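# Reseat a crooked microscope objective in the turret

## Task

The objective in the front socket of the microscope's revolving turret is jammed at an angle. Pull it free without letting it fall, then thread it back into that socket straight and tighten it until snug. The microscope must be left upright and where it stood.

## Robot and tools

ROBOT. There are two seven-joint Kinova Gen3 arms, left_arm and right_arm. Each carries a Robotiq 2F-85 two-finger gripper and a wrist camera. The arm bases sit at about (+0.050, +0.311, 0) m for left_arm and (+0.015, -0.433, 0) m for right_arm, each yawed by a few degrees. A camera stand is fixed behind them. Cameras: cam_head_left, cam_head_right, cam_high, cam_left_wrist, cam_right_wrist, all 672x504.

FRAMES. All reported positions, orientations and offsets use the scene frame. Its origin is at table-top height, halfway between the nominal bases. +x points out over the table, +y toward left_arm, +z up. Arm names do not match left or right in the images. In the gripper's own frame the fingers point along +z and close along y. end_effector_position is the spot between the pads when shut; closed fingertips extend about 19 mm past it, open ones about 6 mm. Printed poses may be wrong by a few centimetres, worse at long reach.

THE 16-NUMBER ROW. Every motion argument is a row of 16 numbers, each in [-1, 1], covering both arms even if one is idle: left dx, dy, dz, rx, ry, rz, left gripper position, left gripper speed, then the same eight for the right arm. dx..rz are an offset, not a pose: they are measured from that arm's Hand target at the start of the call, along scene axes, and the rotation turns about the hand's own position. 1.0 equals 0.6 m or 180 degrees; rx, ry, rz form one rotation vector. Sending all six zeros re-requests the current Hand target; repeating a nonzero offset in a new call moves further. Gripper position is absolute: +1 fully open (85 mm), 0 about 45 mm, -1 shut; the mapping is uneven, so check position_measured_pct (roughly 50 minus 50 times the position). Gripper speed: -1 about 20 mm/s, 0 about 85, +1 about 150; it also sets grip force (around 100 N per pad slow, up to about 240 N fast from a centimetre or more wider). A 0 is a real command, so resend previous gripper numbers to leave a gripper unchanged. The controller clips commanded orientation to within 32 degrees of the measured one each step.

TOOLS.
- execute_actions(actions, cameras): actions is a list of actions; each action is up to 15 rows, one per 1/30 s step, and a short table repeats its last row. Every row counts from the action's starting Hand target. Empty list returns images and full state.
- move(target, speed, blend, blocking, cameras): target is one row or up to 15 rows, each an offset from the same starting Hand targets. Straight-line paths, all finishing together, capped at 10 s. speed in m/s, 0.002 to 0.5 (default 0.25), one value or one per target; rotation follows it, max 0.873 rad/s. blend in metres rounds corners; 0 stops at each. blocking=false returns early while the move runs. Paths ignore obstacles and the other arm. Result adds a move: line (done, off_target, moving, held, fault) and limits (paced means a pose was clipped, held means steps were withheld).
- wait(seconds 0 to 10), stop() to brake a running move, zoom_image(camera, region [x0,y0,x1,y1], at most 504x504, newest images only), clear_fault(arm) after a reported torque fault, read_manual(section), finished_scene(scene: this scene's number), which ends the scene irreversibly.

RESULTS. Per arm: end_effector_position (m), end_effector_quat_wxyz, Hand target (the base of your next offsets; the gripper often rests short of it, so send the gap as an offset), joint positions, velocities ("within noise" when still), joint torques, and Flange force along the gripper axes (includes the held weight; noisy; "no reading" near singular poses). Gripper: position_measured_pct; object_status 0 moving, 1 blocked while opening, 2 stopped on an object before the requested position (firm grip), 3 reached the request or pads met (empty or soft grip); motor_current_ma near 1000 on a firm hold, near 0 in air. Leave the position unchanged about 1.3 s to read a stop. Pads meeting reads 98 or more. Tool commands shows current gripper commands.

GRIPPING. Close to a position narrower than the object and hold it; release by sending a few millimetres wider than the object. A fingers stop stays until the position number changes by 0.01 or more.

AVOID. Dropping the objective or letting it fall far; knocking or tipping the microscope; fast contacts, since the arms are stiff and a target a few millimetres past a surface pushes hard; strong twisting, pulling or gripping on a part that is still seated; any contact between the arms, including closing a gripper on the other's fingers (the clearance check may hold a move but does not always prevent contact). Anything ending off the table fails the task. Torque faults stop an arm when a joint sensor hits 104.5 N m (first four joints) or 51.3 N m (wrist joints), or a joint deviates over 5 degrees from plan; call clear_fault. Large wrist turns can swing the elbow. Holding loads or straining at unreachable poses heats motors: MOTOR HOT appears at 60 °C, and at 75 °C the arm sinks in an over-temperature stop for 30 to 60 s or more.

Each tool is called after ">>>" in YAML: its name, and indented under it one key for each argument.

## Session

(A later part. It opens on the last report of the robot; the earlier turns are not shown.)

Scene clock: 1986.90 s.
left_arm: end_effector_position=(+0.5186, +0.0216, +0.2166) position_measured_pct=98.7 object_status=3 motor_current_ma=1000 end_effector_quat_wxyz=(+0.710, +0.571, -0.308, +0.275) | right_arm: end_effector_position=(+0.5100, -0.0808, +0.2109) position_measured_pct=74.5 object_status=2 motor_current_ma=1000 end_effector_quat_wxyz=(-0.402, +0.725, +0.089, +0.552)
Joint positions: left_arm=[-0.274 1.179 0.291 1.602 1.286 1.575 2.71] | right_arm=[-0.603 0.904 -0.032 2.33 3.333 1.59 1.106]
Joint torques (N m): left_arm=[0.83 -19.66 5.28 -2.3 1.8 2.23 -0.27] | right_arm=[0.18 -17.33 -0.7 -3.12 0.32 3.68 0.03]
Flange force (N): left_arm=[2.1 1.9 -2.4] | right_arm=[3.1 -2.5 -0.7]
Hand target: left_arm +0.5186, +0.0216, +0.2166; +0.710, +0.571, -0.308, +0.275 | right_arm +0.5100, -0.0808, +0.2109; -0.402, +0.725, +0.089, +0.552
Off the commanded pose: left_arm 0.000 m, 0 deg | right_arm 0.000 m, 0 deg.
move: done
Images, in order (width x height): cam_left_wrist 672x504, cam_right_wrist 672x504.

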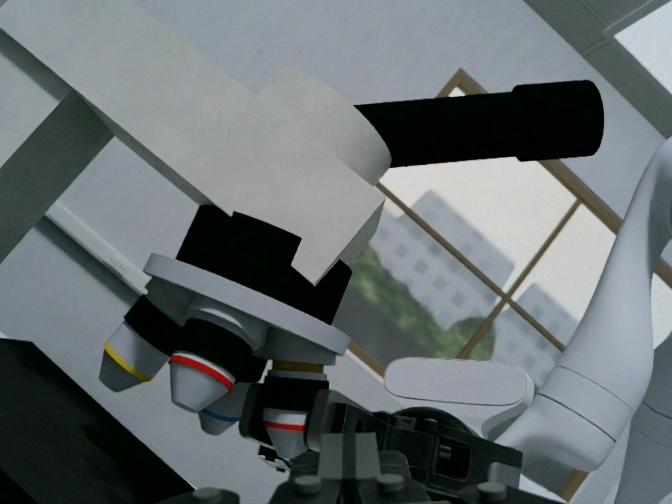

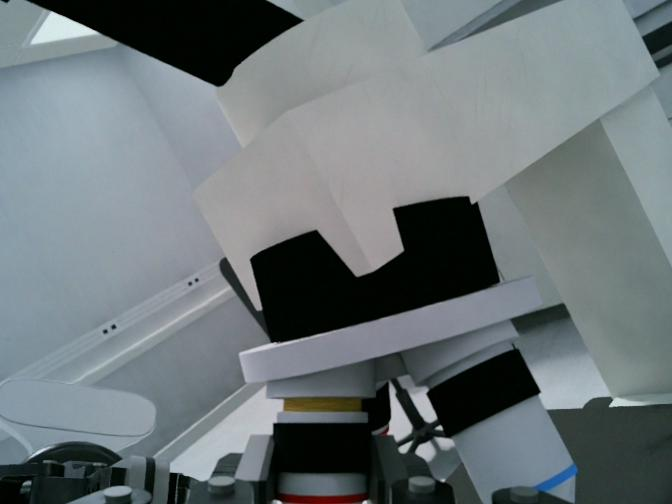

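>>> move:
  target:
    - [0,0,0,0,0,0,-1,0,-0.00187,0.00037,-0.00273,0,0,0,-0.6,-1]
    - [0.0473,0.2370,0.0,0,0,0,-1,0,-0.0042,0.0140,0.0035,-0.1731,0.0314,-0.2638,-0.6,-1]
  speed: [0.06,0.2]
  blend: 0.001
  cameras: ["cam_left_wrist"]

Scene clock: 2090.33 s.
left_arm: end_effector_position=(+0.5470, +0.1638, +0.2166) position_measured_pct=98.7 object_status=3 motor_current_ma=1000 end_effector_quat_wxyz=(+0.710, +0.571, -0.308, +0.275) | right_arm: end_effector_position=(+0.5075, -0.0724, +0.2129) position_measured_pct=74.5 object_status=2 motor_current_ma=1000 end_effector_quat_wxyz=(+0.051, +0.803, -0.085, +0.587)
Joint positions: left_arm=[-0.466 1.22 0.216 1.393 1.128 1.798 2.853] | right_arm=[-1.197 0.8 -0.064 1.804 1.603 1.243 2.121]
Joint torques (N m): left_arm=[0.76 -20.95 4.45 -3.01 2.17 1.97 -0.23] | right_arm=[0.12 -19.15 1.76 -6.05 1.7 3.03 -0.06]
Flange force (N): left_arm=[1.2 2.4 -1.9] | right_arm=[0.9 3.5 -0.7]
Hand target: left_arm +0.5470, +0.1638, +0.2166; +0.710, +0.571, -0.308, +0.275 | right_arm +0.5075, -0.0724, +0.2129; +0.051, +0.803, -0.085, +0.587
Off the commanded pose: left_arm 0.000 m, 0 deg | right_arm 0.000 m, 0 deg.
move: done
Images, in order (width x height): cam_left_wrist 672x504.

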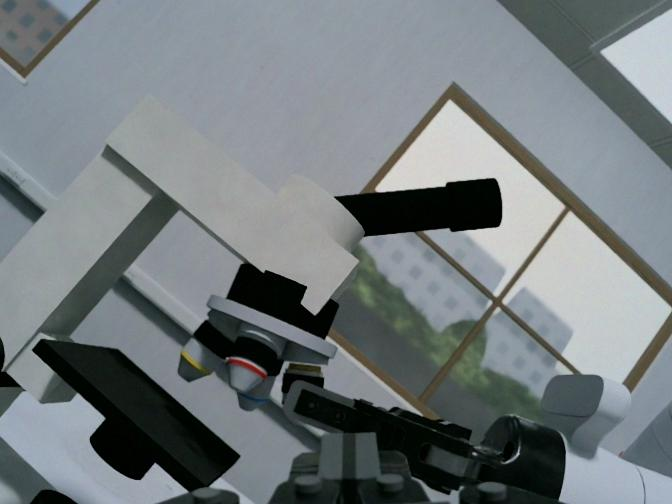

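>>> move:
  target: [0,0,0,0,0,0,-1,0,0.0048,0.0137,-0.0007,-0.13417,0.03128,-0.20946,-0.6,-1]
  speed: 0.15
  cameras: ["cam_left_wrist","cam_right_wrist"]

>>> zoom_image:
  camera: "cam_right_wrist"
  region: [260, 350, 385, 440]

>>> zoom_image:
  camera: "cam_left_wrist"
  region: [274, 350, 334, 395]

Scene clock: 2118.83 s.
left_arm: end_effector_position=(+0.5470, +0.1638, +0.2166) position_measured_pct=98.7 object_status=3 motor_current_ma=1000 end_effector_quat_wxyz=(+0.710, +0.571, -0.308, +0.275) | right_arm: end_effector_position=(+0.5104, -0.0642, +0.2125) position_measured_pct=74.5 object_status=2 motor_current_ma=1000 end_effector_quat_wxyz=(+0.405, +0.732, -0.213, +0.505)
Joint positions: left_arm=[-0.466 1.22 0.216 1.393 1.128 1.798 2.853] | right_arm=[-1.206 1.325 0.035 0.656 1.16 1.954 3.009]
Joint torques (N m): left_arm=[0.77 -21.04 4.49 -2.96 2.19 2.03 -0.2] | right_arm=[0.15 -25.68 3.09 -7.89 2.64 2.03 -0.05]
Flange force (N): left_arm=[1.1 2.0 -2.0] | right_arm=[-2.7 10.7 6.0]
Hand target: left_arm +0.5470, +0.1638, +0.2166; +0.710, +0.571, -0.308, +0.275 | right_arm +0.5104, -0.0642, +0.2125; +0.405, +0.732, -0.213, +0.505
Off the commanded pose: left_arm 0.000 m, 0 deg | right_arm 0.000 m, 0 deg.
move: done
Images, in order (width x height): cam_left_wrist 672x504, cam_right_wrist 672x504.

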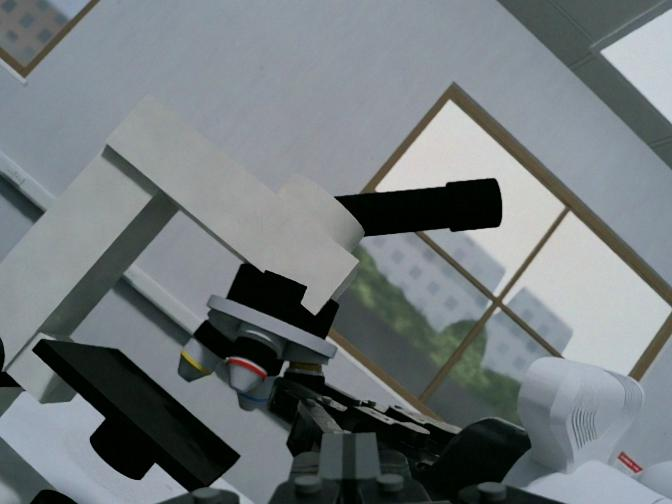

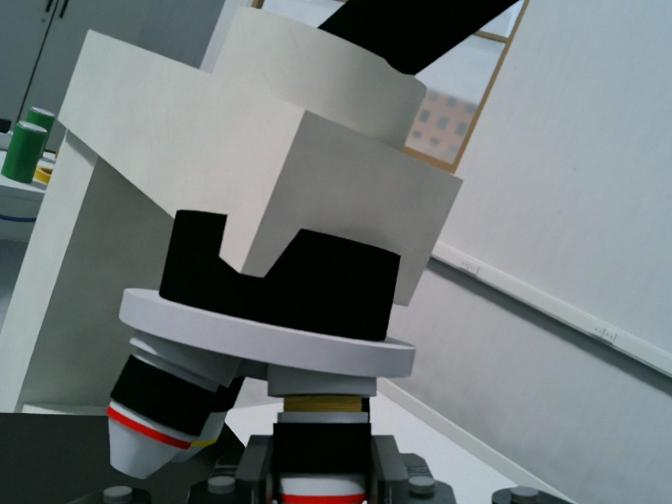

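Scaled by 4.032.

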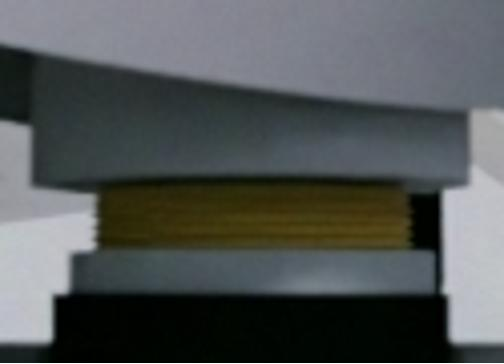

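Scaled by 8.400.

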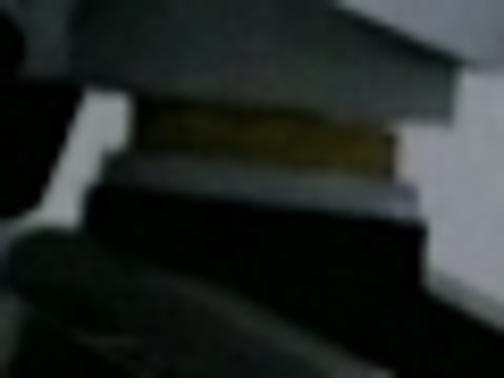

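>>> move:
  target: [0,0,0,0,0,0,-1,0,0.0011,0.0002,0.0015,0.00196,0.00161,-0.00113,-0.6,-1]
  speed: 0.05
  cameras: ["cam_left_wrist","cam_right_wrist"]

>>> zoom_image:
  camera: "cam_right_wrist"
  region: [260, 350, 385, 440]

>>> zoom_image:
  camera: "cam_left_wrist"
  region: [284, 356, 332, 380]

Scene clock: 2136.47 s.
left_arm: end_effector_position=(+0.5470, +0.1638, +0.2166) position_measured_pct=98.7 object_status=3 motor_current_ma=1000 end_effector_quat_wxyz=(+0.710, +0.571, -0.308, +0.275) | right_arm: end_effector_position=(+0.5110, -0.0640, +0.2134) position_measured_pct=74.5 object_status=2 motor_current_ma=1000 end_effector_quat_wxyz=(+0.404, +0.734, -0.215, +0.502)
Joint positions: left_arm=[-0.466 1.22 0.216 1.393 1.128 1.798 2.853] | right_arm=[-1.203 1.324 0.034 0.646 1.157 1.956 3.017]
Joint torques (N m): left_arm=[0.73 -20.92 4.47 -3.01 2.2 2.04 -0.24] | right_arm=[0.15 -28.23 4.52 -9.08 4.23 1.9 -0.1]
Flange force (N): left_arm=[1.2 2.4 -1.8] | right_arm=[-8.0 12.8 7.4]
Hand target: left_arm +0.5470, +0.1638, +0.2166; +0.710, +0.571, -0.308, +0.275 | right_arm +0.5110, -0.0640, +0.2134; +0.404, +0.734, -0.215, +0.502
Off the commanded pose: left_arm 0.000 m, 0 deg | right_arm 0.000 m, 0 deg.
move: done
Images, in order (width x height): cam_left_wrist 672x504, cam_right_wrist 672x504.

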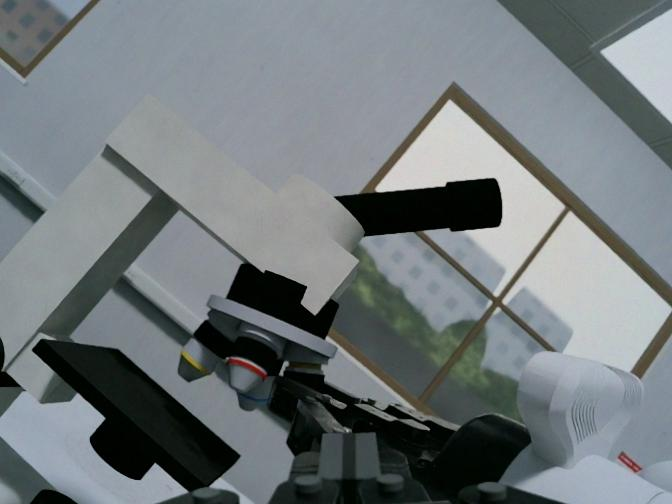

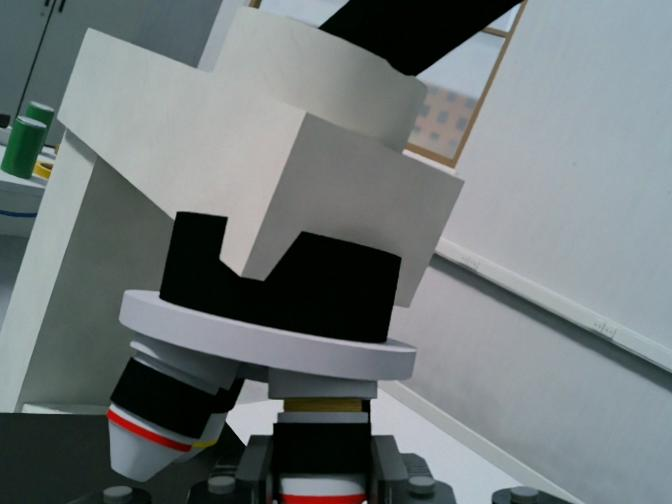

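Scaled by 4.032.

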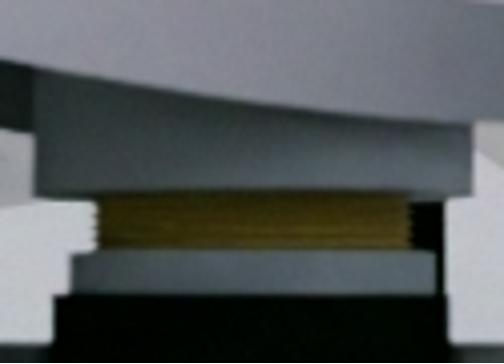

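Scaled by 10.500.

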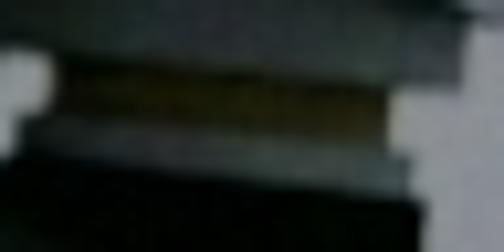

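>>> move:
  target: [0,0,0,0,0,0,-1,0,-0.0001,-0.0005,0.0,0,0,0,-0.6,-1]
  speed: 0.03
  cameras: ["cam_right_wrist"]

>>> zoom_image:
  camera: "cam_right_wrist"
  region: [260, 350, 385, 440]

Scene clock: 2147.33 s.
left_arm: end_effector_position=(+0.5470, +0.1638, +0.2166) position_measured_pct=98.7 object_status=3 motor_current_ma=1000 end_effector_quat_wxyz=(+0.710, +0.571, -0.308, +0.275) | right_arm: end_effector_position=(+0.5110, -0.0643, +0.2134) position_measured_pct=74.5 object_status=2 motor_current_ma=1000 end_effector_quat_wxyz=(+0.404, +0.734, -0.215, +0.502)
Joint positions: left_arm=[-0.466 1.22 0.216 1.393 1.128 1.798 2.853] | right_arm=[-1.203 1.323 0.033 0.648 1.156 1.955 3.015]
Joint torques (N m): left_arm=[0.74 -20.99 4.45 -3.06 2.17 2.01 -0.2] | right_arm=[0.01 -27.88 4.23 -8.64 3.83 2.36 -0.1]
Flange force (N): left_arm=[1.0 2.5 -1.8] | right_arm=[-6.6 10.3 7.1]
Hand target: left_arm +0.5470, +0.1638, +0.2166; +0.710, +0.571, -0.308, +0.275 | right_arm +0.5110, -0.0643, +0.2134; +0.404, +0.734, -0.215, +0.502
Off the commanded pose: left_arm 0.000 m, 0 deg | right_arm 0.000 m, 0 deg.
move: done
Images, in order (width x height): cam_right_wrist 672x504.

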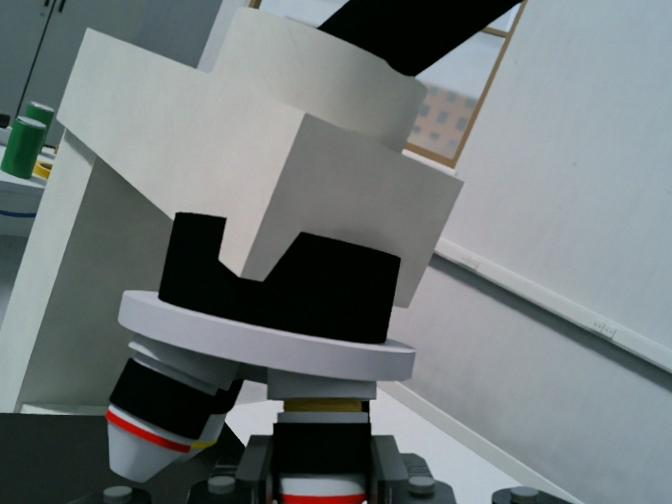

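Scaled by 4.032.

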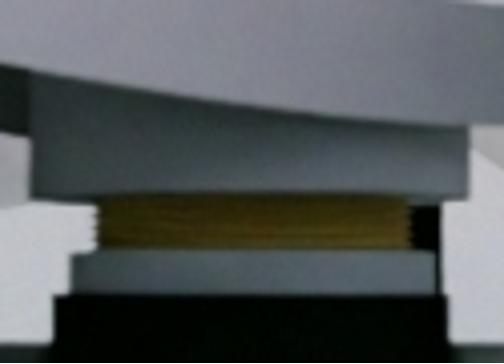

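>>> move:
  target: [0,0,0,0,0,0,-1,0,-0.0021,-0.0043,0.0001,0.0438,-0.0117,0.0701,-0.6,-1]
  speed: 0.12
  cameras: ["cam_left_wrist","cam_right_wrist"]

>>> zoom_image:
  camera: "cam_right_wrist"
  region: [260, 350, 385, 440]

>>> zoom_image:
  camera: "cam_left_wrist"
  region: [284, 356, 332, 380]

Scene clock: 2160.43 s.
left_arm: end_effector_position=(+0.5470, +0.1638, +0.2166) position_measured_pct=98.7 object_status=3 motor_current_ma=1000 end_effector_quat_wxyz=(+0.710, +0.571, -0.308, +0.275) | right_arm: end_effector_position=(+0.5097, -0.0669, +0.2135) position_measured_pct=74.5 object_status=2 motor_current_ma=1000 end_effector_quat_wxyz=(+0.291, +0.770, -0.174, +0.541)
Joint positions: left_arm=[-0.466 1.22 0.216 1.393 1.128 1.798 2.853] | right_arm=[-1.221 1.089 -0.026 1.13 1.201 1.674 2.702]
Joint torques (N m): left_arm=[0.75 -20.95 4.51 -3.09 2.16 2 -0.29] | right_arm=[0.15 -23.5 2.58 -7.34 2.49 2.51 -0.07]
Flange force (N): left_arm=[1.2 2.6 -1.8] | right_arm=[-0.9 6.9 2.3]
Hand target: left_arm +0.5470, +0.1638, +0.2166; +0.710, +0.571, -0.308, +0.275 | right_arm +0.5097, -0.0669, +0.2135; +0.291, +0.770, -0.174, +0.541
Off the commanded pose: left_arm 0.000 m, 0 deg | right_arm 0.000 m, 0 deg.
move: done
Images, in order (width x height): cam_left_wrist 672x504, cam_right_wrist 672x504.

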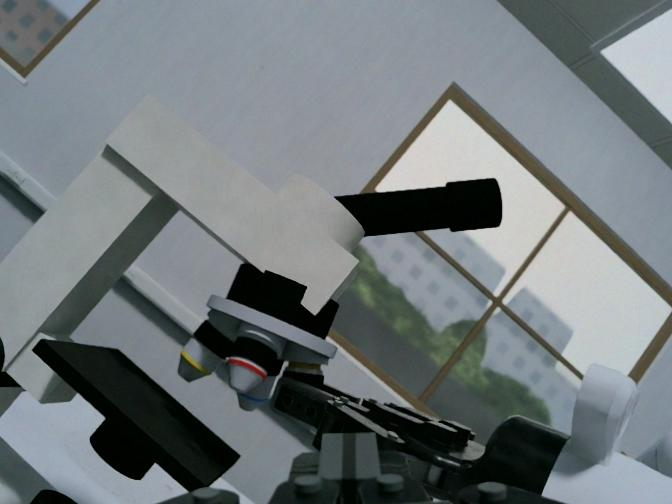

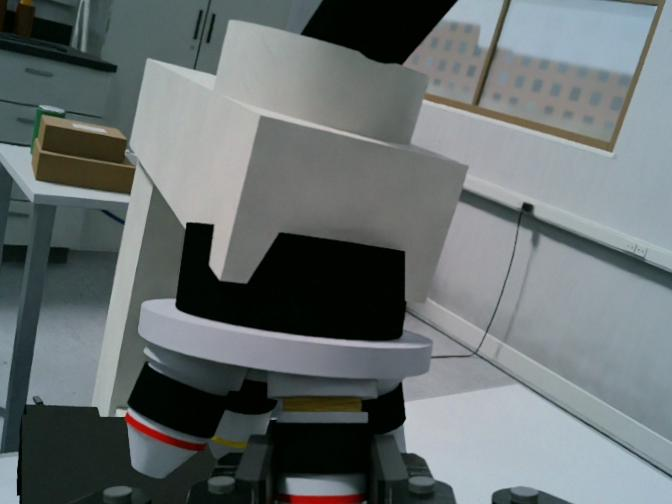

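Scaled by 4.032.

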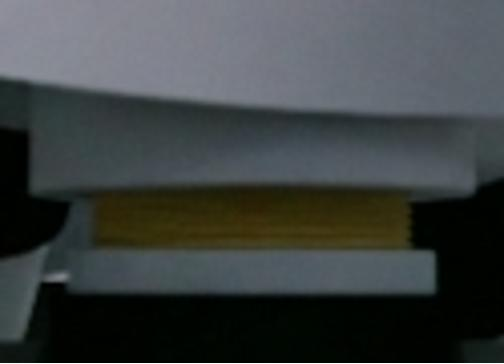

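Scaled by 10.500.

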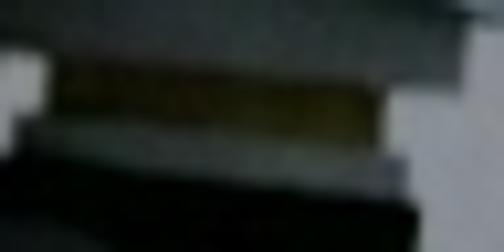

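>>> move:
  target:
    - [0,0,0,0,0,0,-1,0,0.0006,-0.0001,0.0009,0,0,0,-0.6,-1]
    - [0,0,0,0,0,0,-1,0,-0.0010,-0.0050,0.0014,0.0434,-0.0108,0.0705,-0.6,-1]
  speed: [0.05,0.12]
  cameras: ["cam_left_wrist","cam_right_wrist"]

>>> zoom_image:
  camera: "cam_right_wrist"
  region: [260, 350, 385, 440]

>>> zoom_image:
  camera: "cam_left_wrist"
  region: [284, 356, 332, 380]

Scene clock: 2177.20 s.
left_arm: end_effector_position=(+0.5470, +0.1638, +0.2166) position_measured_pct=98.7 object_status=3 motor_current_ma=1000 end_effector_quat_wxyz=(+0.710, +0.571, -0.308, +0.275) | right_arm: end_effector_position=(+0.5091, -0.0699, +0.2143) position_measured_pct=74.5 object_status=2 motor_current_ma=1000 end_effector_quat_wxyz=(+0.174, +0.793, -0.129, +0.569)
Joint positions: left_arm=[-0.466 1.22 0.216 1.393 1.128 1.798 2.853] | right_arm=[-1.222 0.919 -0.05 1.495 1.345 1.428 2.436]
Joint torques (N m): left_arm=[0.76 -20.95 4.48 -3 2.2 2.03 -0.25] | right_arm=[0.87 -21.14 2.57 -6.61 1.96 2.98 -0.06]
Flange force (N): left_arm=[1.2 2.3 -1.9] | right_arm=[-0.2 4.9 -0.3]
Hand target: left_arm +0.5470, +0.1638, +0.2166; +0.710, +0.571, -0.308, +0.275 | right_arm +0.5091, -0.0699, +0.2143; +0.174, +0.793, -0.129, +0.569
Off the commanded pose: left_arm 0.000 m, 0 deg | right_arm 0.000 m, 0 deg.
move: done
Images, in order (width x height): cam_left_wrist 672x504, cam_right_wrist 672x504.

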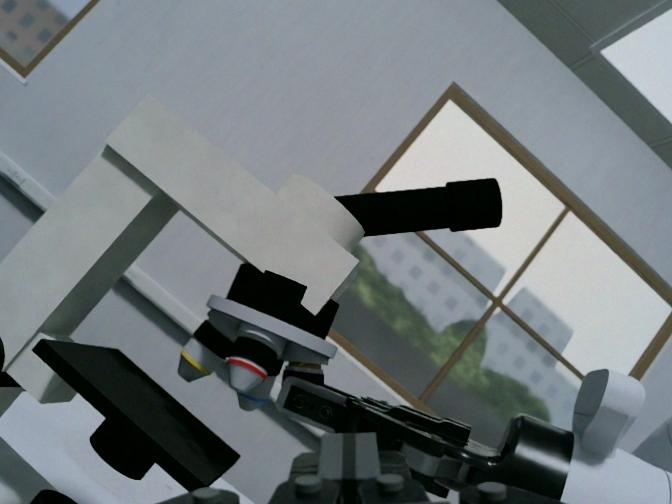

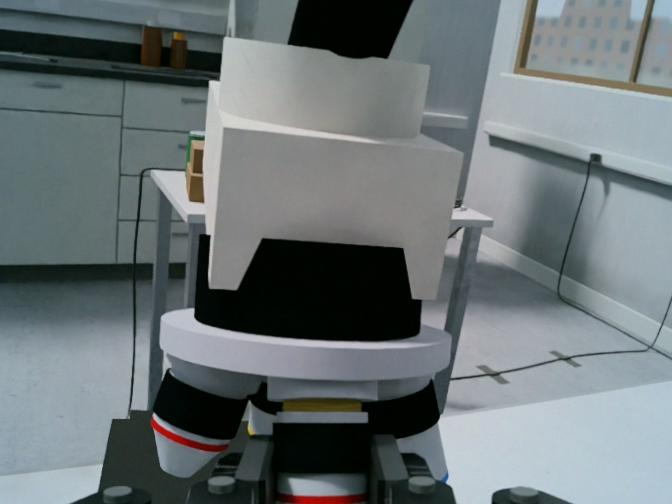

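Scaled by 4.032.

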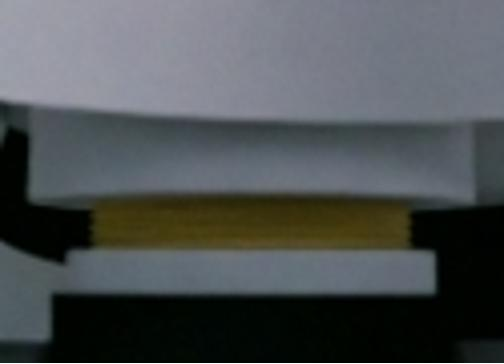

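Scaled by 10.500.

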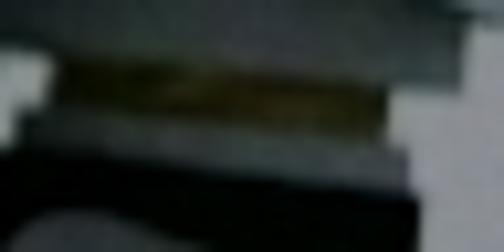

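>>> move:
  target: [0,0,0,0,0,0,-1,0,0.00038,-0.00008,0.00055,0,0,0,-0.6,-1]
  speed: 0.03
  cameras: ["cam_right_wrist"]

>>> zoom_image:
  camera: "cam_right_wrist"
  region: [260, 350, 385, 440]

Scene clock: 2183.90 s.
left_arm: end_effector_position=(+0.5470, +0.1638, +0.2166) position_measured_pct=98.7 object_status=3 motor_current_ma=1000 end_effector_quat_wxyz=(+0.710, +0.571, -0.308, +0.275) | right_arm: end_effector_position=(+0.5093, -0.0700, +0.2146) position_measured_pct=74.5 object_status=2 motor_current_ma=1000 end_effector_quat_wxyz=(+0.174, +0.793, -0.129, +0.569)
Joint positions: left_arm=[-0.466 1.22 0.216 1.393 1.128 1.798 2.853] | right_arm=[-1.221 0.919 -0.05 1.495 1.346 1.428 2.437]
Joint torques (N m): left_arm=[0.83 -20.98 4.53 -2.98 2.14 1.99 -0.24] | right_arm=[2.49 -22.52 4.4 -7.39 2.94 3.55 -0.03]
Flange force (N): left_arm=[1.3 2.3 -2.1] | right_arm=[-3.8 5.6 -3.0]
Hand target: left_arm +0.5470, +0.1638, +0.2166; +0.710, +0.571, -0.308, +0.275 | right_arm +0.5093, -0.0700, +0.2146; +0.174, +0.793, -0.129, +0.569
Off the commanded pose: left_arm 0.000 m, 0 deg | right_arm 0.000 m, 0 deg.
move: done
Images, in order (width x height): cam_right_wrist 672x504.

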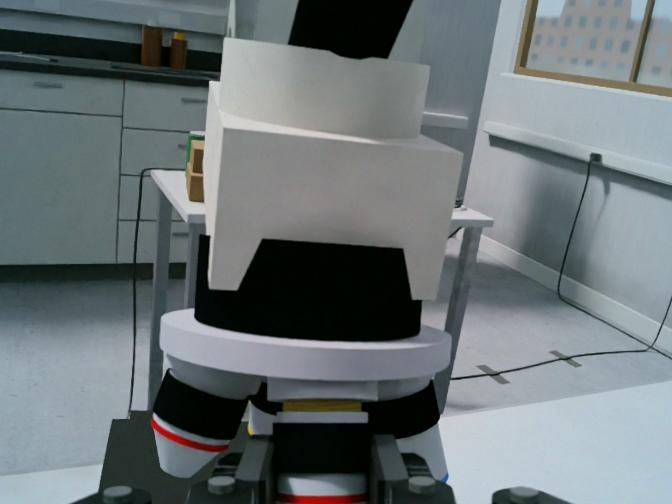

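Scaled by 4.032.

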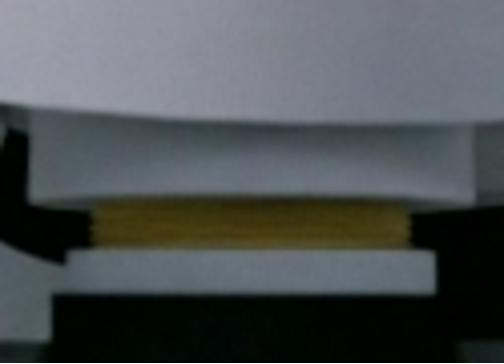

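>>> move:
  target: [0,0,0,0,0,0,-1,0,-0.00085,0.00015,-0.00112,0,0,0,-0.6,-1]
  speed: 0.03
  cameras: ["cam_right_wrist"]

>>> zoom_image:
  camera: "cam_right_wrist"
  region: [260, 350, 385, 440]

Scene clock: 2190.97 s.
left_arm: end_effector_position=(+0.5470, +0.1638, +0.2166) position_measured_pct=98.7 object_status=3 motor_current_ma=1000 end_effector_quat_wxyz=(+0.710, +0.571, -0.308, +0.275) | right_arm: end_effector_position=(+0.5088, -0.0699, +0.2140) position_measured_pct=74.5 object_status=2 motor_current_ma=1000 end_effector_quat_wxyz=(+0.174, +0.793, -0.129, +0.569)
Joint positions: left_arm=[-0.466 1.22 0.216 1.393 1.128 1.798 2.853] | right_arm=[-1.222 0.92 -0.05 1.496 1.345 1.428 2.435]
Joint torques (N m): left_arm=[0.72 -20.95 4.46 -2.98 2.14 2.05 -0.23] | right_arm=[0.93 -20.87 2.5 -6.56 1.95 2.85 -0.04]
Flange force (N): left_arm=[1.3 2.2 -1.8] | right_arm=[0.1 5.2 -0.6]
Hand target: left_arm +0.5470, +0.1638, +0.2166; +0.710, +0.571, -0.308, +0.275 | right_arm +0.5088, -0.0699, +0.2140; +0.174, +0.793, -0.129, +0.569
Off the commanded pose: left_arm 0.000 m, 0 deg | right_arm 0.000 m, 0 deg.
move: done
Images, in order (width x height): cam_right_wrist 672x504.

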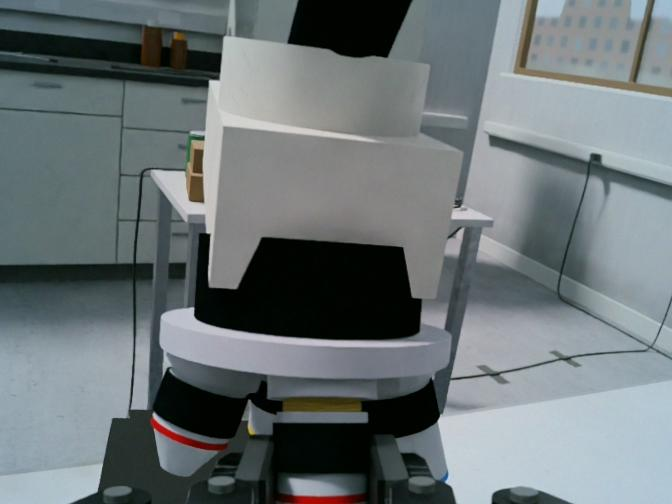

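Scaled by 4.032.

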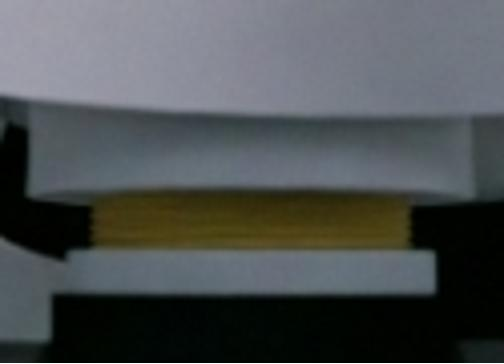

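>>> move:
  target:
    - [0,0,0,0,0,0,-1,0,0.0005,0.0,0.0013,0,0,0,-0.6,-1]
    - [0,0,0,0,0,0,-1,0,-0.0003,-0.0045,0.0010,0.04595,-0.01071,0.06984,-0.6,-1]
  speed: [0.05,0.12]
  cameras: ["cam_left_wrist","cam_right_wrist"]

>>> zoom_image:
  camera: "cam_right_wrist"
  region: [260, 350, 385, 440]

>>> zoom_image:
  camera: "cam_left_wrist"
  region: [284, 356, 332, 380]

Scene clock: 2205.77 s.
left_arm: end_effector_position=(+0.5470, +0.1638, +0.2166) position_measured_pct=98.7 object_status=3 motor_current_ma=1000 end_effector_quat_wxyz=(+0.710, +0.571, -0.308, +0.275) | right_arm: end_effector_position=(+0.5086, -0.0726, +0.2146) position_measured_pct=74.5 object_status=2 motor_current_ma=1000 end_effector_quat_wxyz=(+0.051, +0.803, -0.085, +0.587)
Joint positions: left_arm=[-0.466 1.22 0.216 1.393 1.128 1.798 2.853] | right_arm=[-1.202 0.796 -0.052 1.804 1.6 1.232 2.124]
Joint torques (N m): left_arm=[0.8 -20.94 4.43 -2.93 2.19 2.05 -0.26] | right_arm=[0.25 -19.48 2.09 -5.99 1.43 3.49 -0.04]
Flange force (N): left_arm=[1.4 2.1 -2.0] | right_arm=[0.3 3.1 0.4]
Hand target: left_arm +0.5470, +0.1638, +0.2166; +0.710, +0.571, -0.308, +0.275 | right_arm +0.5086, -0.0726, +0.2146; +0.051, +0.803, -0.085, +0.587
Off the commanded pose: left_arm 0.000 m, 0 deg | right_arm 0.000 m, 0 deg.
move: done
Images, in order (width x height): cam_left_wrist 672x504, cam_right_wrist 672x504.

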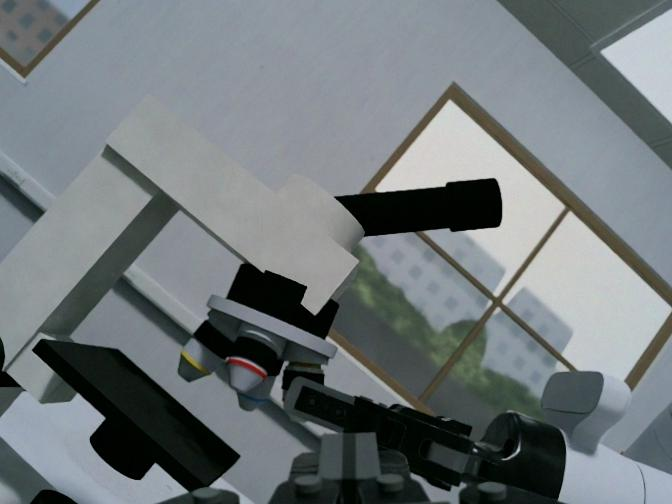

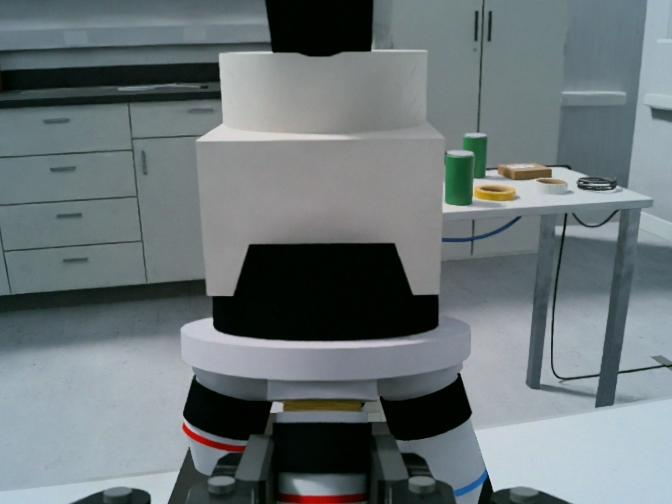

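Scaled by 4.032.

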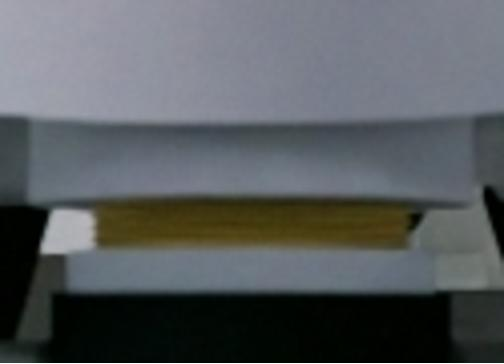

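Scaled by 10.500.

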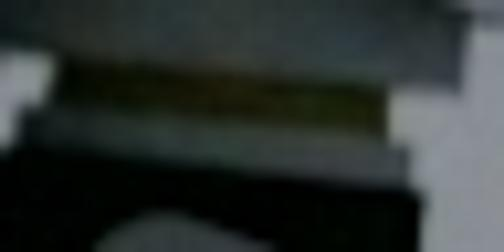

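>>> move:
  target: [0,0,0,0,0,0,-1,0,0.00038,-0.00008,0.00055,0,0,0,-0.6,-1]
  speed: 0.03
  cameras: ["cam_right_wrist"]

>>> zoom_image:
  camera: "cam_right_wrist"
  region: [260, 350, 385, 440]

Scene clock: 2214.43 s.
left_arm: end_effector_position=(+0.5470, +0.1638, +0.2166) position_measured_pct=98.7 object_status=3 motor_current_ma=1000 end_effector_quat_wxyz=(+0.710, +0.571, -0.308, +0.275) | right_arm: end_effector_position=(+0.5089, -0.0726, +0.2149) position_measured_pct=74.5 object_status=2 motor_current_ma=1000 end_effector_quat_wxyz=(+0.051, +0.803, -0.085, +0.587)
Joint positions: left_arm=[-0.466 1.22 0.216 1.393 1.128 1.798 2.853] | right_arm=[-1.201 0.796 -0.052 1.804 1.6 1.232 2.124]
Joint torques (N m): left_arm=[0.81 -20.94 4.49 -2.98 2.14 1.99 -0.25] | right_arm=[1.9 -20.85 3.94 -7.05 2.15 4.37 -0.05]
Flange force (N): left_arm=[1.3 2.3 -2.0] | right_arm=[-3.2 3.6 -2.8]
Hand target: left_arm +0.5470, +0.1638, +0.2166; +0.710, +0.571, -0.308, +0.275 | right_arm +0.5089, -0.0726, +0.2149; +0.051, +0.803, -0.085, +0.587
Off the commanded pose: left_arm 0.000 m, 0 deg | right_arm 0.000 m, 0 deg.
move: done
Images, in order (width x height): cam_right_wrist 672x504.

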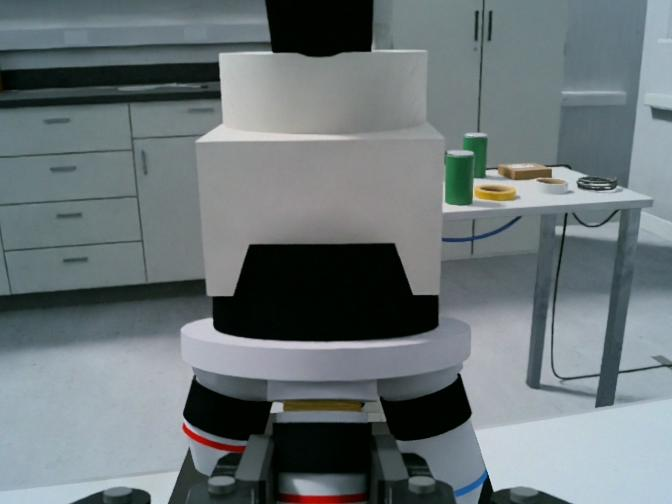

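Scaled by 4.032.

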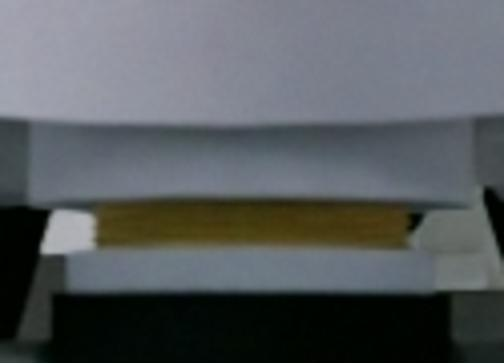

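>>> move:
  target: [0,0,0,0,0,0,-1,0,-0.00085,0.00015,-0.00123,0,0,0,-0.6,-1]
  speed: 0.03
  cameras: ["cam_right_wrist"]

>>> zoom_image:
  camera: "cam_right_wrist"
  region: [260, 350, 385, 440]

Scene clock: 2224.77 s.
left_arm: end_effector_position=(+0.5470, +0.1638, +0.2166) position_measured_pct=98.7 object_status=3 motor_current_ma=1000 end_effector_quat_wxyz=(+0.710, +0.571, -0.308, +0.275) | right_arm: end_effector_position=(+0.5084, -0.0725, +0.2142) position_measured_pct=74.5 object_status=2 motor_current_ma=1000 end_effector_quat_wxyz=(+0.051, +0.803, -0.085, +0.587)
Joint positions: left_arm=[-0.466 1.22 0.216 1.393 1.128 1.798 2.853] | right_arm=[-1.202 0.797 -0.052 1.804 1.6 1.233 2.122]
Joint torques (N m): left_arm=[0.72 -20.96 4.48 -3.02 2.17 2.02 -0.2] | right_arm=[-0.08 -17.45 1.04 -4.54 0.39 2.6 -0.12]
Flange force (N): left_arm=[1.1 2.4 -1.8] | right_arm=[4.4 1.4 1.3]
Hand target: left_arm +0.5470, +0.1638, +0.2166; +0.710, +0.571, -0.308, +0.275 | right_arm +0.5084, -0.0725, +0.2142; +0.051, +0.803, -0.085, +0.587
Off the commanded pose: left_arm 0.000 m, 0 deg | right_arm 0.000 m, 0 deg.
move: done
Images, in order (width x height): cam_right_wrist 672x504.

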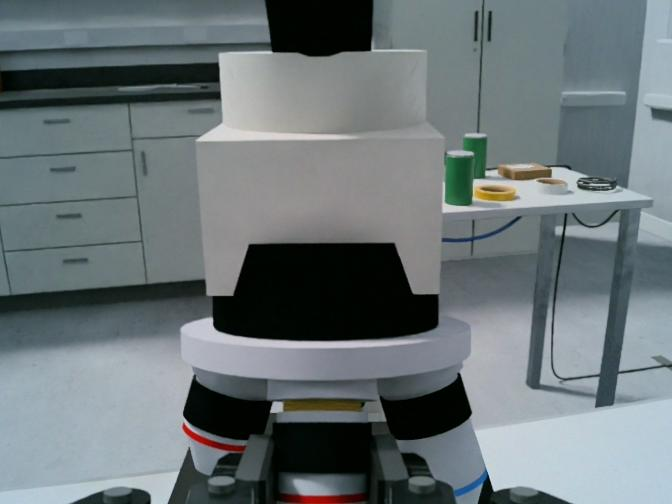

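Scaled by 4.032.

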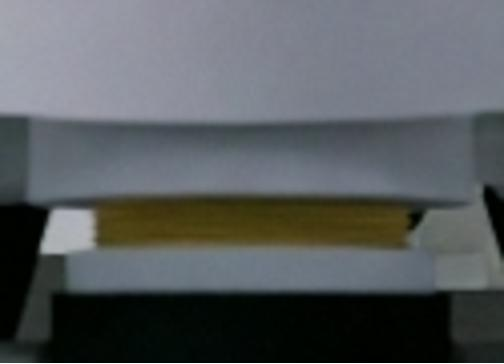

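>>> move:
  target:
    - [0,0,0,0,0,0,-1,0,0.0006,-0.0001,0.0008,0,0,0,-0.6,-1]
    - [0,0,0,0,0,0,-1,0,0.0004,-0.0042,0.0002,0.0463,-0.0085,0.0690,-0.6,-1]
  speed: [0.05,0.12]
  cameras: ["cam_right_wrist"]

>>> zoom_image:
  camera: "cam_right_wrist"
  region: [260, 350, 385, 440]

Scene clock: 2266.67 s.
left_arm: end_effector_position=(+0.5470, +0.1638, +0.2166) position_measured_pct=98.7 object_status=3 motor_current_ma=1000 end_effector_quat_wxyz=(+0.710, +0.571, -0.308, +0.275) | right_arm: end_effector_position=(+0.5086, -0.0750, +0.2143) position_measured_pct=74.5 object_status=2 motor_current_ma=1000 end_effector_quat_wxyz=(-0.073, +0.801, -0.041, +0.592)
Joint positions: left_arm=[-0.466 1.22 0.216 1.393 1.128 1.798 2.853] | right_arm=[-1.131 0.728 -0.056 2.06 1.986 1.147 1.752]
Joint torques (N m): left_arm=[0.83 -20.97 4.46 -3.02 2.18 2.1 -0.27] | right_arm=[0.55 -17.24 1.66 -4.9 0.62 3.41 -0.05]
Flange force (N): left_arm=[1.2 2.4 -1.8] | right_arm=[2.3 0.8 -0.9]
Hand target: left_arm +0.5470, +0.1638, +0.2166; +0.710, +0.571, -0.308, +0.275 | right_arm +0.5086, -0.0751, +0.2143; -0.073, +0.801, -0.041, +0.592
Off the commanded pose: left_arm 0.000 m, 0 deg | right_arm 0.000 m, 0 deg.
move: done
Images, in order (width x height): cam_right_wrist 672x504.

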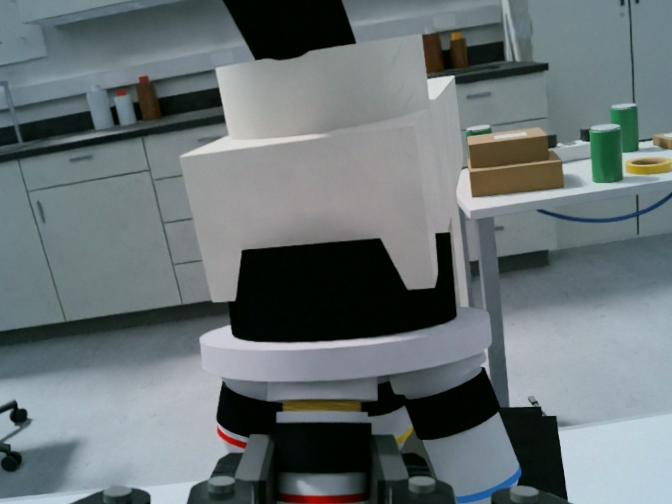

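Scaled by 4.032.

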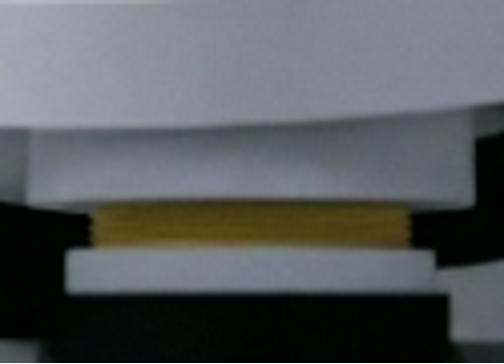

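>>> move:
  target: [0,0,0,0,0,0,-1,0,0.0005,-0.0038,-0.0013,0.0429,-0.0088,0.0711,-0.6,-1]
  speed: 0.12

Scene clock: 2286.27 s.
left_arm: end_effector_position=(+0.5470, +0.1638, +0.2166) position_measured_pct=98.7 object_status=3 motor_current_ma=1000 end_effector_quat_wxyz=(+0.710, +0.571, -0.308, +0.275) | right_arm: end_effector_position=(+0.5089, -0.0773, +0.2135) position_measured_pct=74.5 object_status=2 motor_current_ma=1000 end_effector_quat_wxyz=(-0.193, +0.786, +0.010, +0.587)
Joint positions: left_arm=[-0.466 1.22 0.216 1.393 1.128 1.798 2.853] | right_arm=[-0.978 0.732 -0.072 2.253 2.469 1.236 1.406]
Joint torques (N m): left_arm=[0.81 -20.98 4.48 -3.01 2.16 2.04 -0.2] | right_arm=[-0.16 -16.1 0.48 -4.36 0.54 3.22 0]
Flange force (N): left_arm=[1.1 2.4 -1.9] | right_arm=[4.1 0.1 -1.9]
Hand target: left_arm +0.5470, +0.1638, +0.2166; +0.710, +0.571, -0.308, +0.275 | right_arm +0.5089, -0.0773, +0.2135; -0.193, +0.786, +0.010, +0.587
Off the commanded pose: left_arm 0.000 m, 0 deg | right_arm 0.000 m, 0 deg.
move: done

>>> move:
  target:
    - [0,0,0,0,0,0,-1,0,0.0015,-0.0038,-0.0015,0.0425,-0.0089,0.0714,-0.6,-1]
    - [0,0,0,0,0,0,-1,0,0.0032,-0.0058,-0.0027,0.0835,-0.0135,0.1239,-0.6,-1]
  speed: 0.12
  cameras: ["cam_right_wrist"]

>>> zoom_image:
  camera: "cam_right_wrist"
  region: [260, 350, 385, 440]

Scene clock: 2313.93 s.
left_arm: end_effector_position=(+0.5470, +0.1638, +0.2166) position_measured_pct=98.7 object_status=3 motor_current_ma=1000 end_effector_quat_wxyz=(+0.710, +0.571, -0.308, +0.275) | right_arm: end_effector_position=(+0.5108, -0.0808, +0.2119) position_measured_pct=74.5 object_status=2 motor_current_ma=1000 end_effector_quat_wxyz=(-0.402, +0.725, +0.089, +0.552)
Joint positions: left_arm=[-0.466 1.22 0.216 1.393 1.128 1.798 2.853] | right_arm=[-0.611 0.9 -0.017 2.328 3.335 1.586 1.093]
Joint torques (N m): left_arm=[0.72 -21 4.55 -2.98 2.17 2.01 -0.23] | right_arm=[2.02 -18.9 0.48 -3.97 -0.64 4.59 -0.23]
Flange force (N): left_arm=[1.2 2.2 -2.0] | right_arm=[-0.5 -4.0 -0.1]
Hand target: left_arm +0.5470, +0.1638, +0.2166; +0.710, +0.571, -0.308, +0.275 | right_arm +0.5108, -0.0808, +0.2119; -0.402, +0.725, +0.089, +0.552
Off the commanded pose: left_arm 0.000 m, 0 deg | right_arm 0.000 m, 0 deg.
move: done
Images, in order (width x height): cam_right_wrist 672x504.

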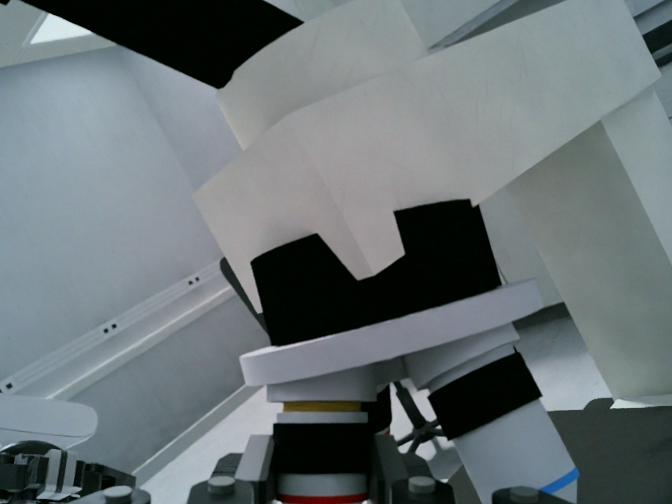

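Scaled by 4.032.

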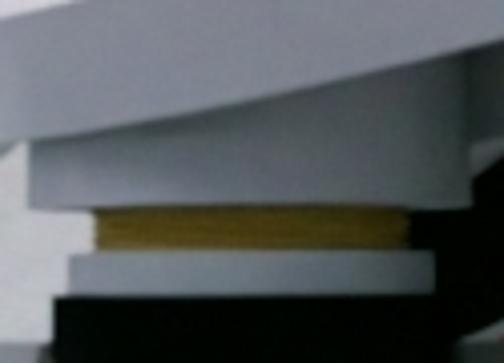

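>>> move:
  target: [0,0,0,0,0,0,-1,0,-0.0006,0.0001,-0.0008,0,0,0,-0.6,-1]
  speed: 0.03
  cameras: ["cam_right_wrist"]

>>> zoom_image:
  camera: "cam_right_wrist"
  region: [260, 350, 385, 440]

Scene clock: 2320.37 s.
left_arm: end_effector_position=(+0.5470, +0.1638, +0.2166) position_measured_pct=98.7 object_status=3 motor_current_ma=1000 end_effector_quat_wxyz=(+0.710, +0.571, -0.308, +0.275) | right_arm: end_effector_position=(+0.5105, -0.0808, +0.2114) position_measured_pct=74.5 object_status=2 motor_current_ma=1000 end_effector_quat_wxyz=(-0.402, +0.725, +0.089, +0.552)
Joint positions: left_arm=[-0.466 1.22 0.216 1.393 1.128 1.798 2.853] | right_arm=[-0.612 0.902 -0.018 2.329 3.335 1.588 1.093]
Joint torques (N m): left_arm=[0.72 -20.93 4.49 -3.08 2.2 2.04 -0.21] | right_arm=[1.25 -16 0.02 -1.48 -0.13 3.03 -0.29]
Flange force (N): left_arm=[1.0 2.7 -1.7] | right_arm=[4.0 -4.5 2.7]
Hand target: left_arm +0.5470, +0.1638, +0.2166; +0.710, +0.571, -0.308, +0.275 | right_arm +0.5105, -0.0808, +0.2114; -0.402, +0.725, +0.089, +0.552
Off the commanded pose: left_arm 0.000 m, 0 deg | right_arm 0.000 m, 0 deg.
move: done
Images, in order (width x height): cam_right_wrist 672x504.

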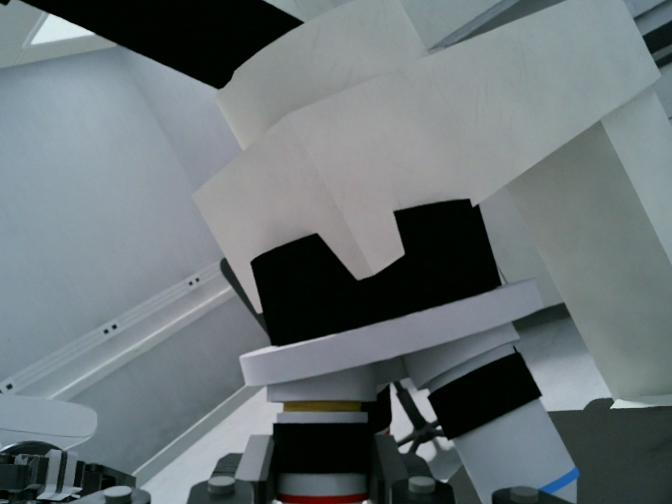

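Scaled by 4.032.

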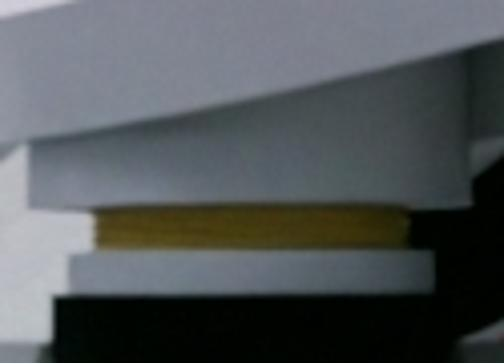

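>>> move:
  target:
    - [0,0,0,0,0,0,-1,0,0.0002,0.0002,0.0004,0,0,0,-0.6,-1]
    - [0,0,0,0,0,0,-1,0,0.0002,0.0002,0.0004,0,0,0,-0.33,-1]
  speed: 0.05
  cameras: ["cam_right_wrist"]

>>> zoom_image:
  camera: "cam_right_wrist"
  region: [260, 350, 385, 440]

Scene clock: 2368.77 s.
left_arm: end_effector_position=(+0.5470, +0.1638, +0.2166) position_measured_pct=98.7 object_status=3 motor_current_ma=1000 end_effector_quat_wxyz=(+0.710, +0.571, -0.308, +0.275) | right_arm: end_effector_position=(+0.5106, -0.0806, +0.2117) position_measured_pct=66.7 object_status=0 motor_current_ma=0 end_effector_quat_wxyz=(-0.402, +0.725, +0.089, +0.552)
Joint positions: left_arm=[-0.466 1.22 0.216 1.393 1.128 1.798 2.853] | right_arm=[-0.612 0.901 -0.018 2.329 3.335 1.587 1.093]
Joint torques (N m): left_arm=[0.74 -20.94 4.53 -3.02 2.2 2.02 -0.25] | right_arm=[0.05 -16.94 -0.54 -2.91 0.27 3.47 0]
Flange force (N): left_arm=[1.2 2.4 -1.9] | right_arm=[3.7 -2.6 -0.7]
Hand target: left_arm +0.5470, +0.1638, +0.2166; +0.710, +0.571, -0.308, +0.275 | right_arm +0.5106, -0.0806, +0.2116; -0.402, +0.725, +0.089, +0.552
Off the commanded pose: left_arm 0.000 m, 0 deg | right_arm 0.000 m, 0 deg.
move: done
Images, in order (width x height): cam_right_wrist 672x504.

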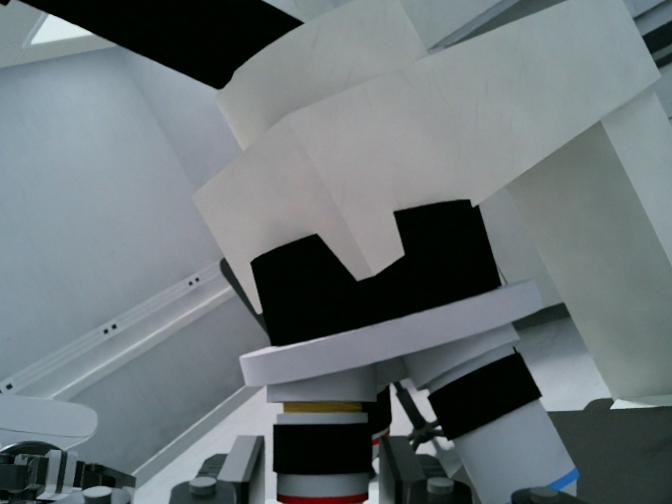

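Scaled by 4.032.

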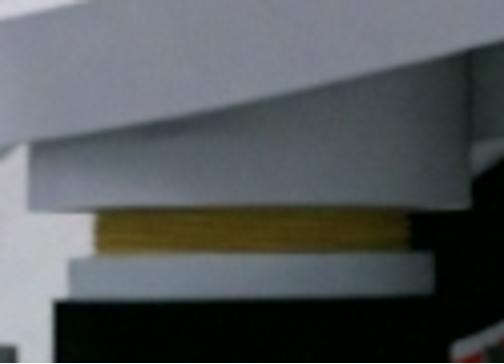

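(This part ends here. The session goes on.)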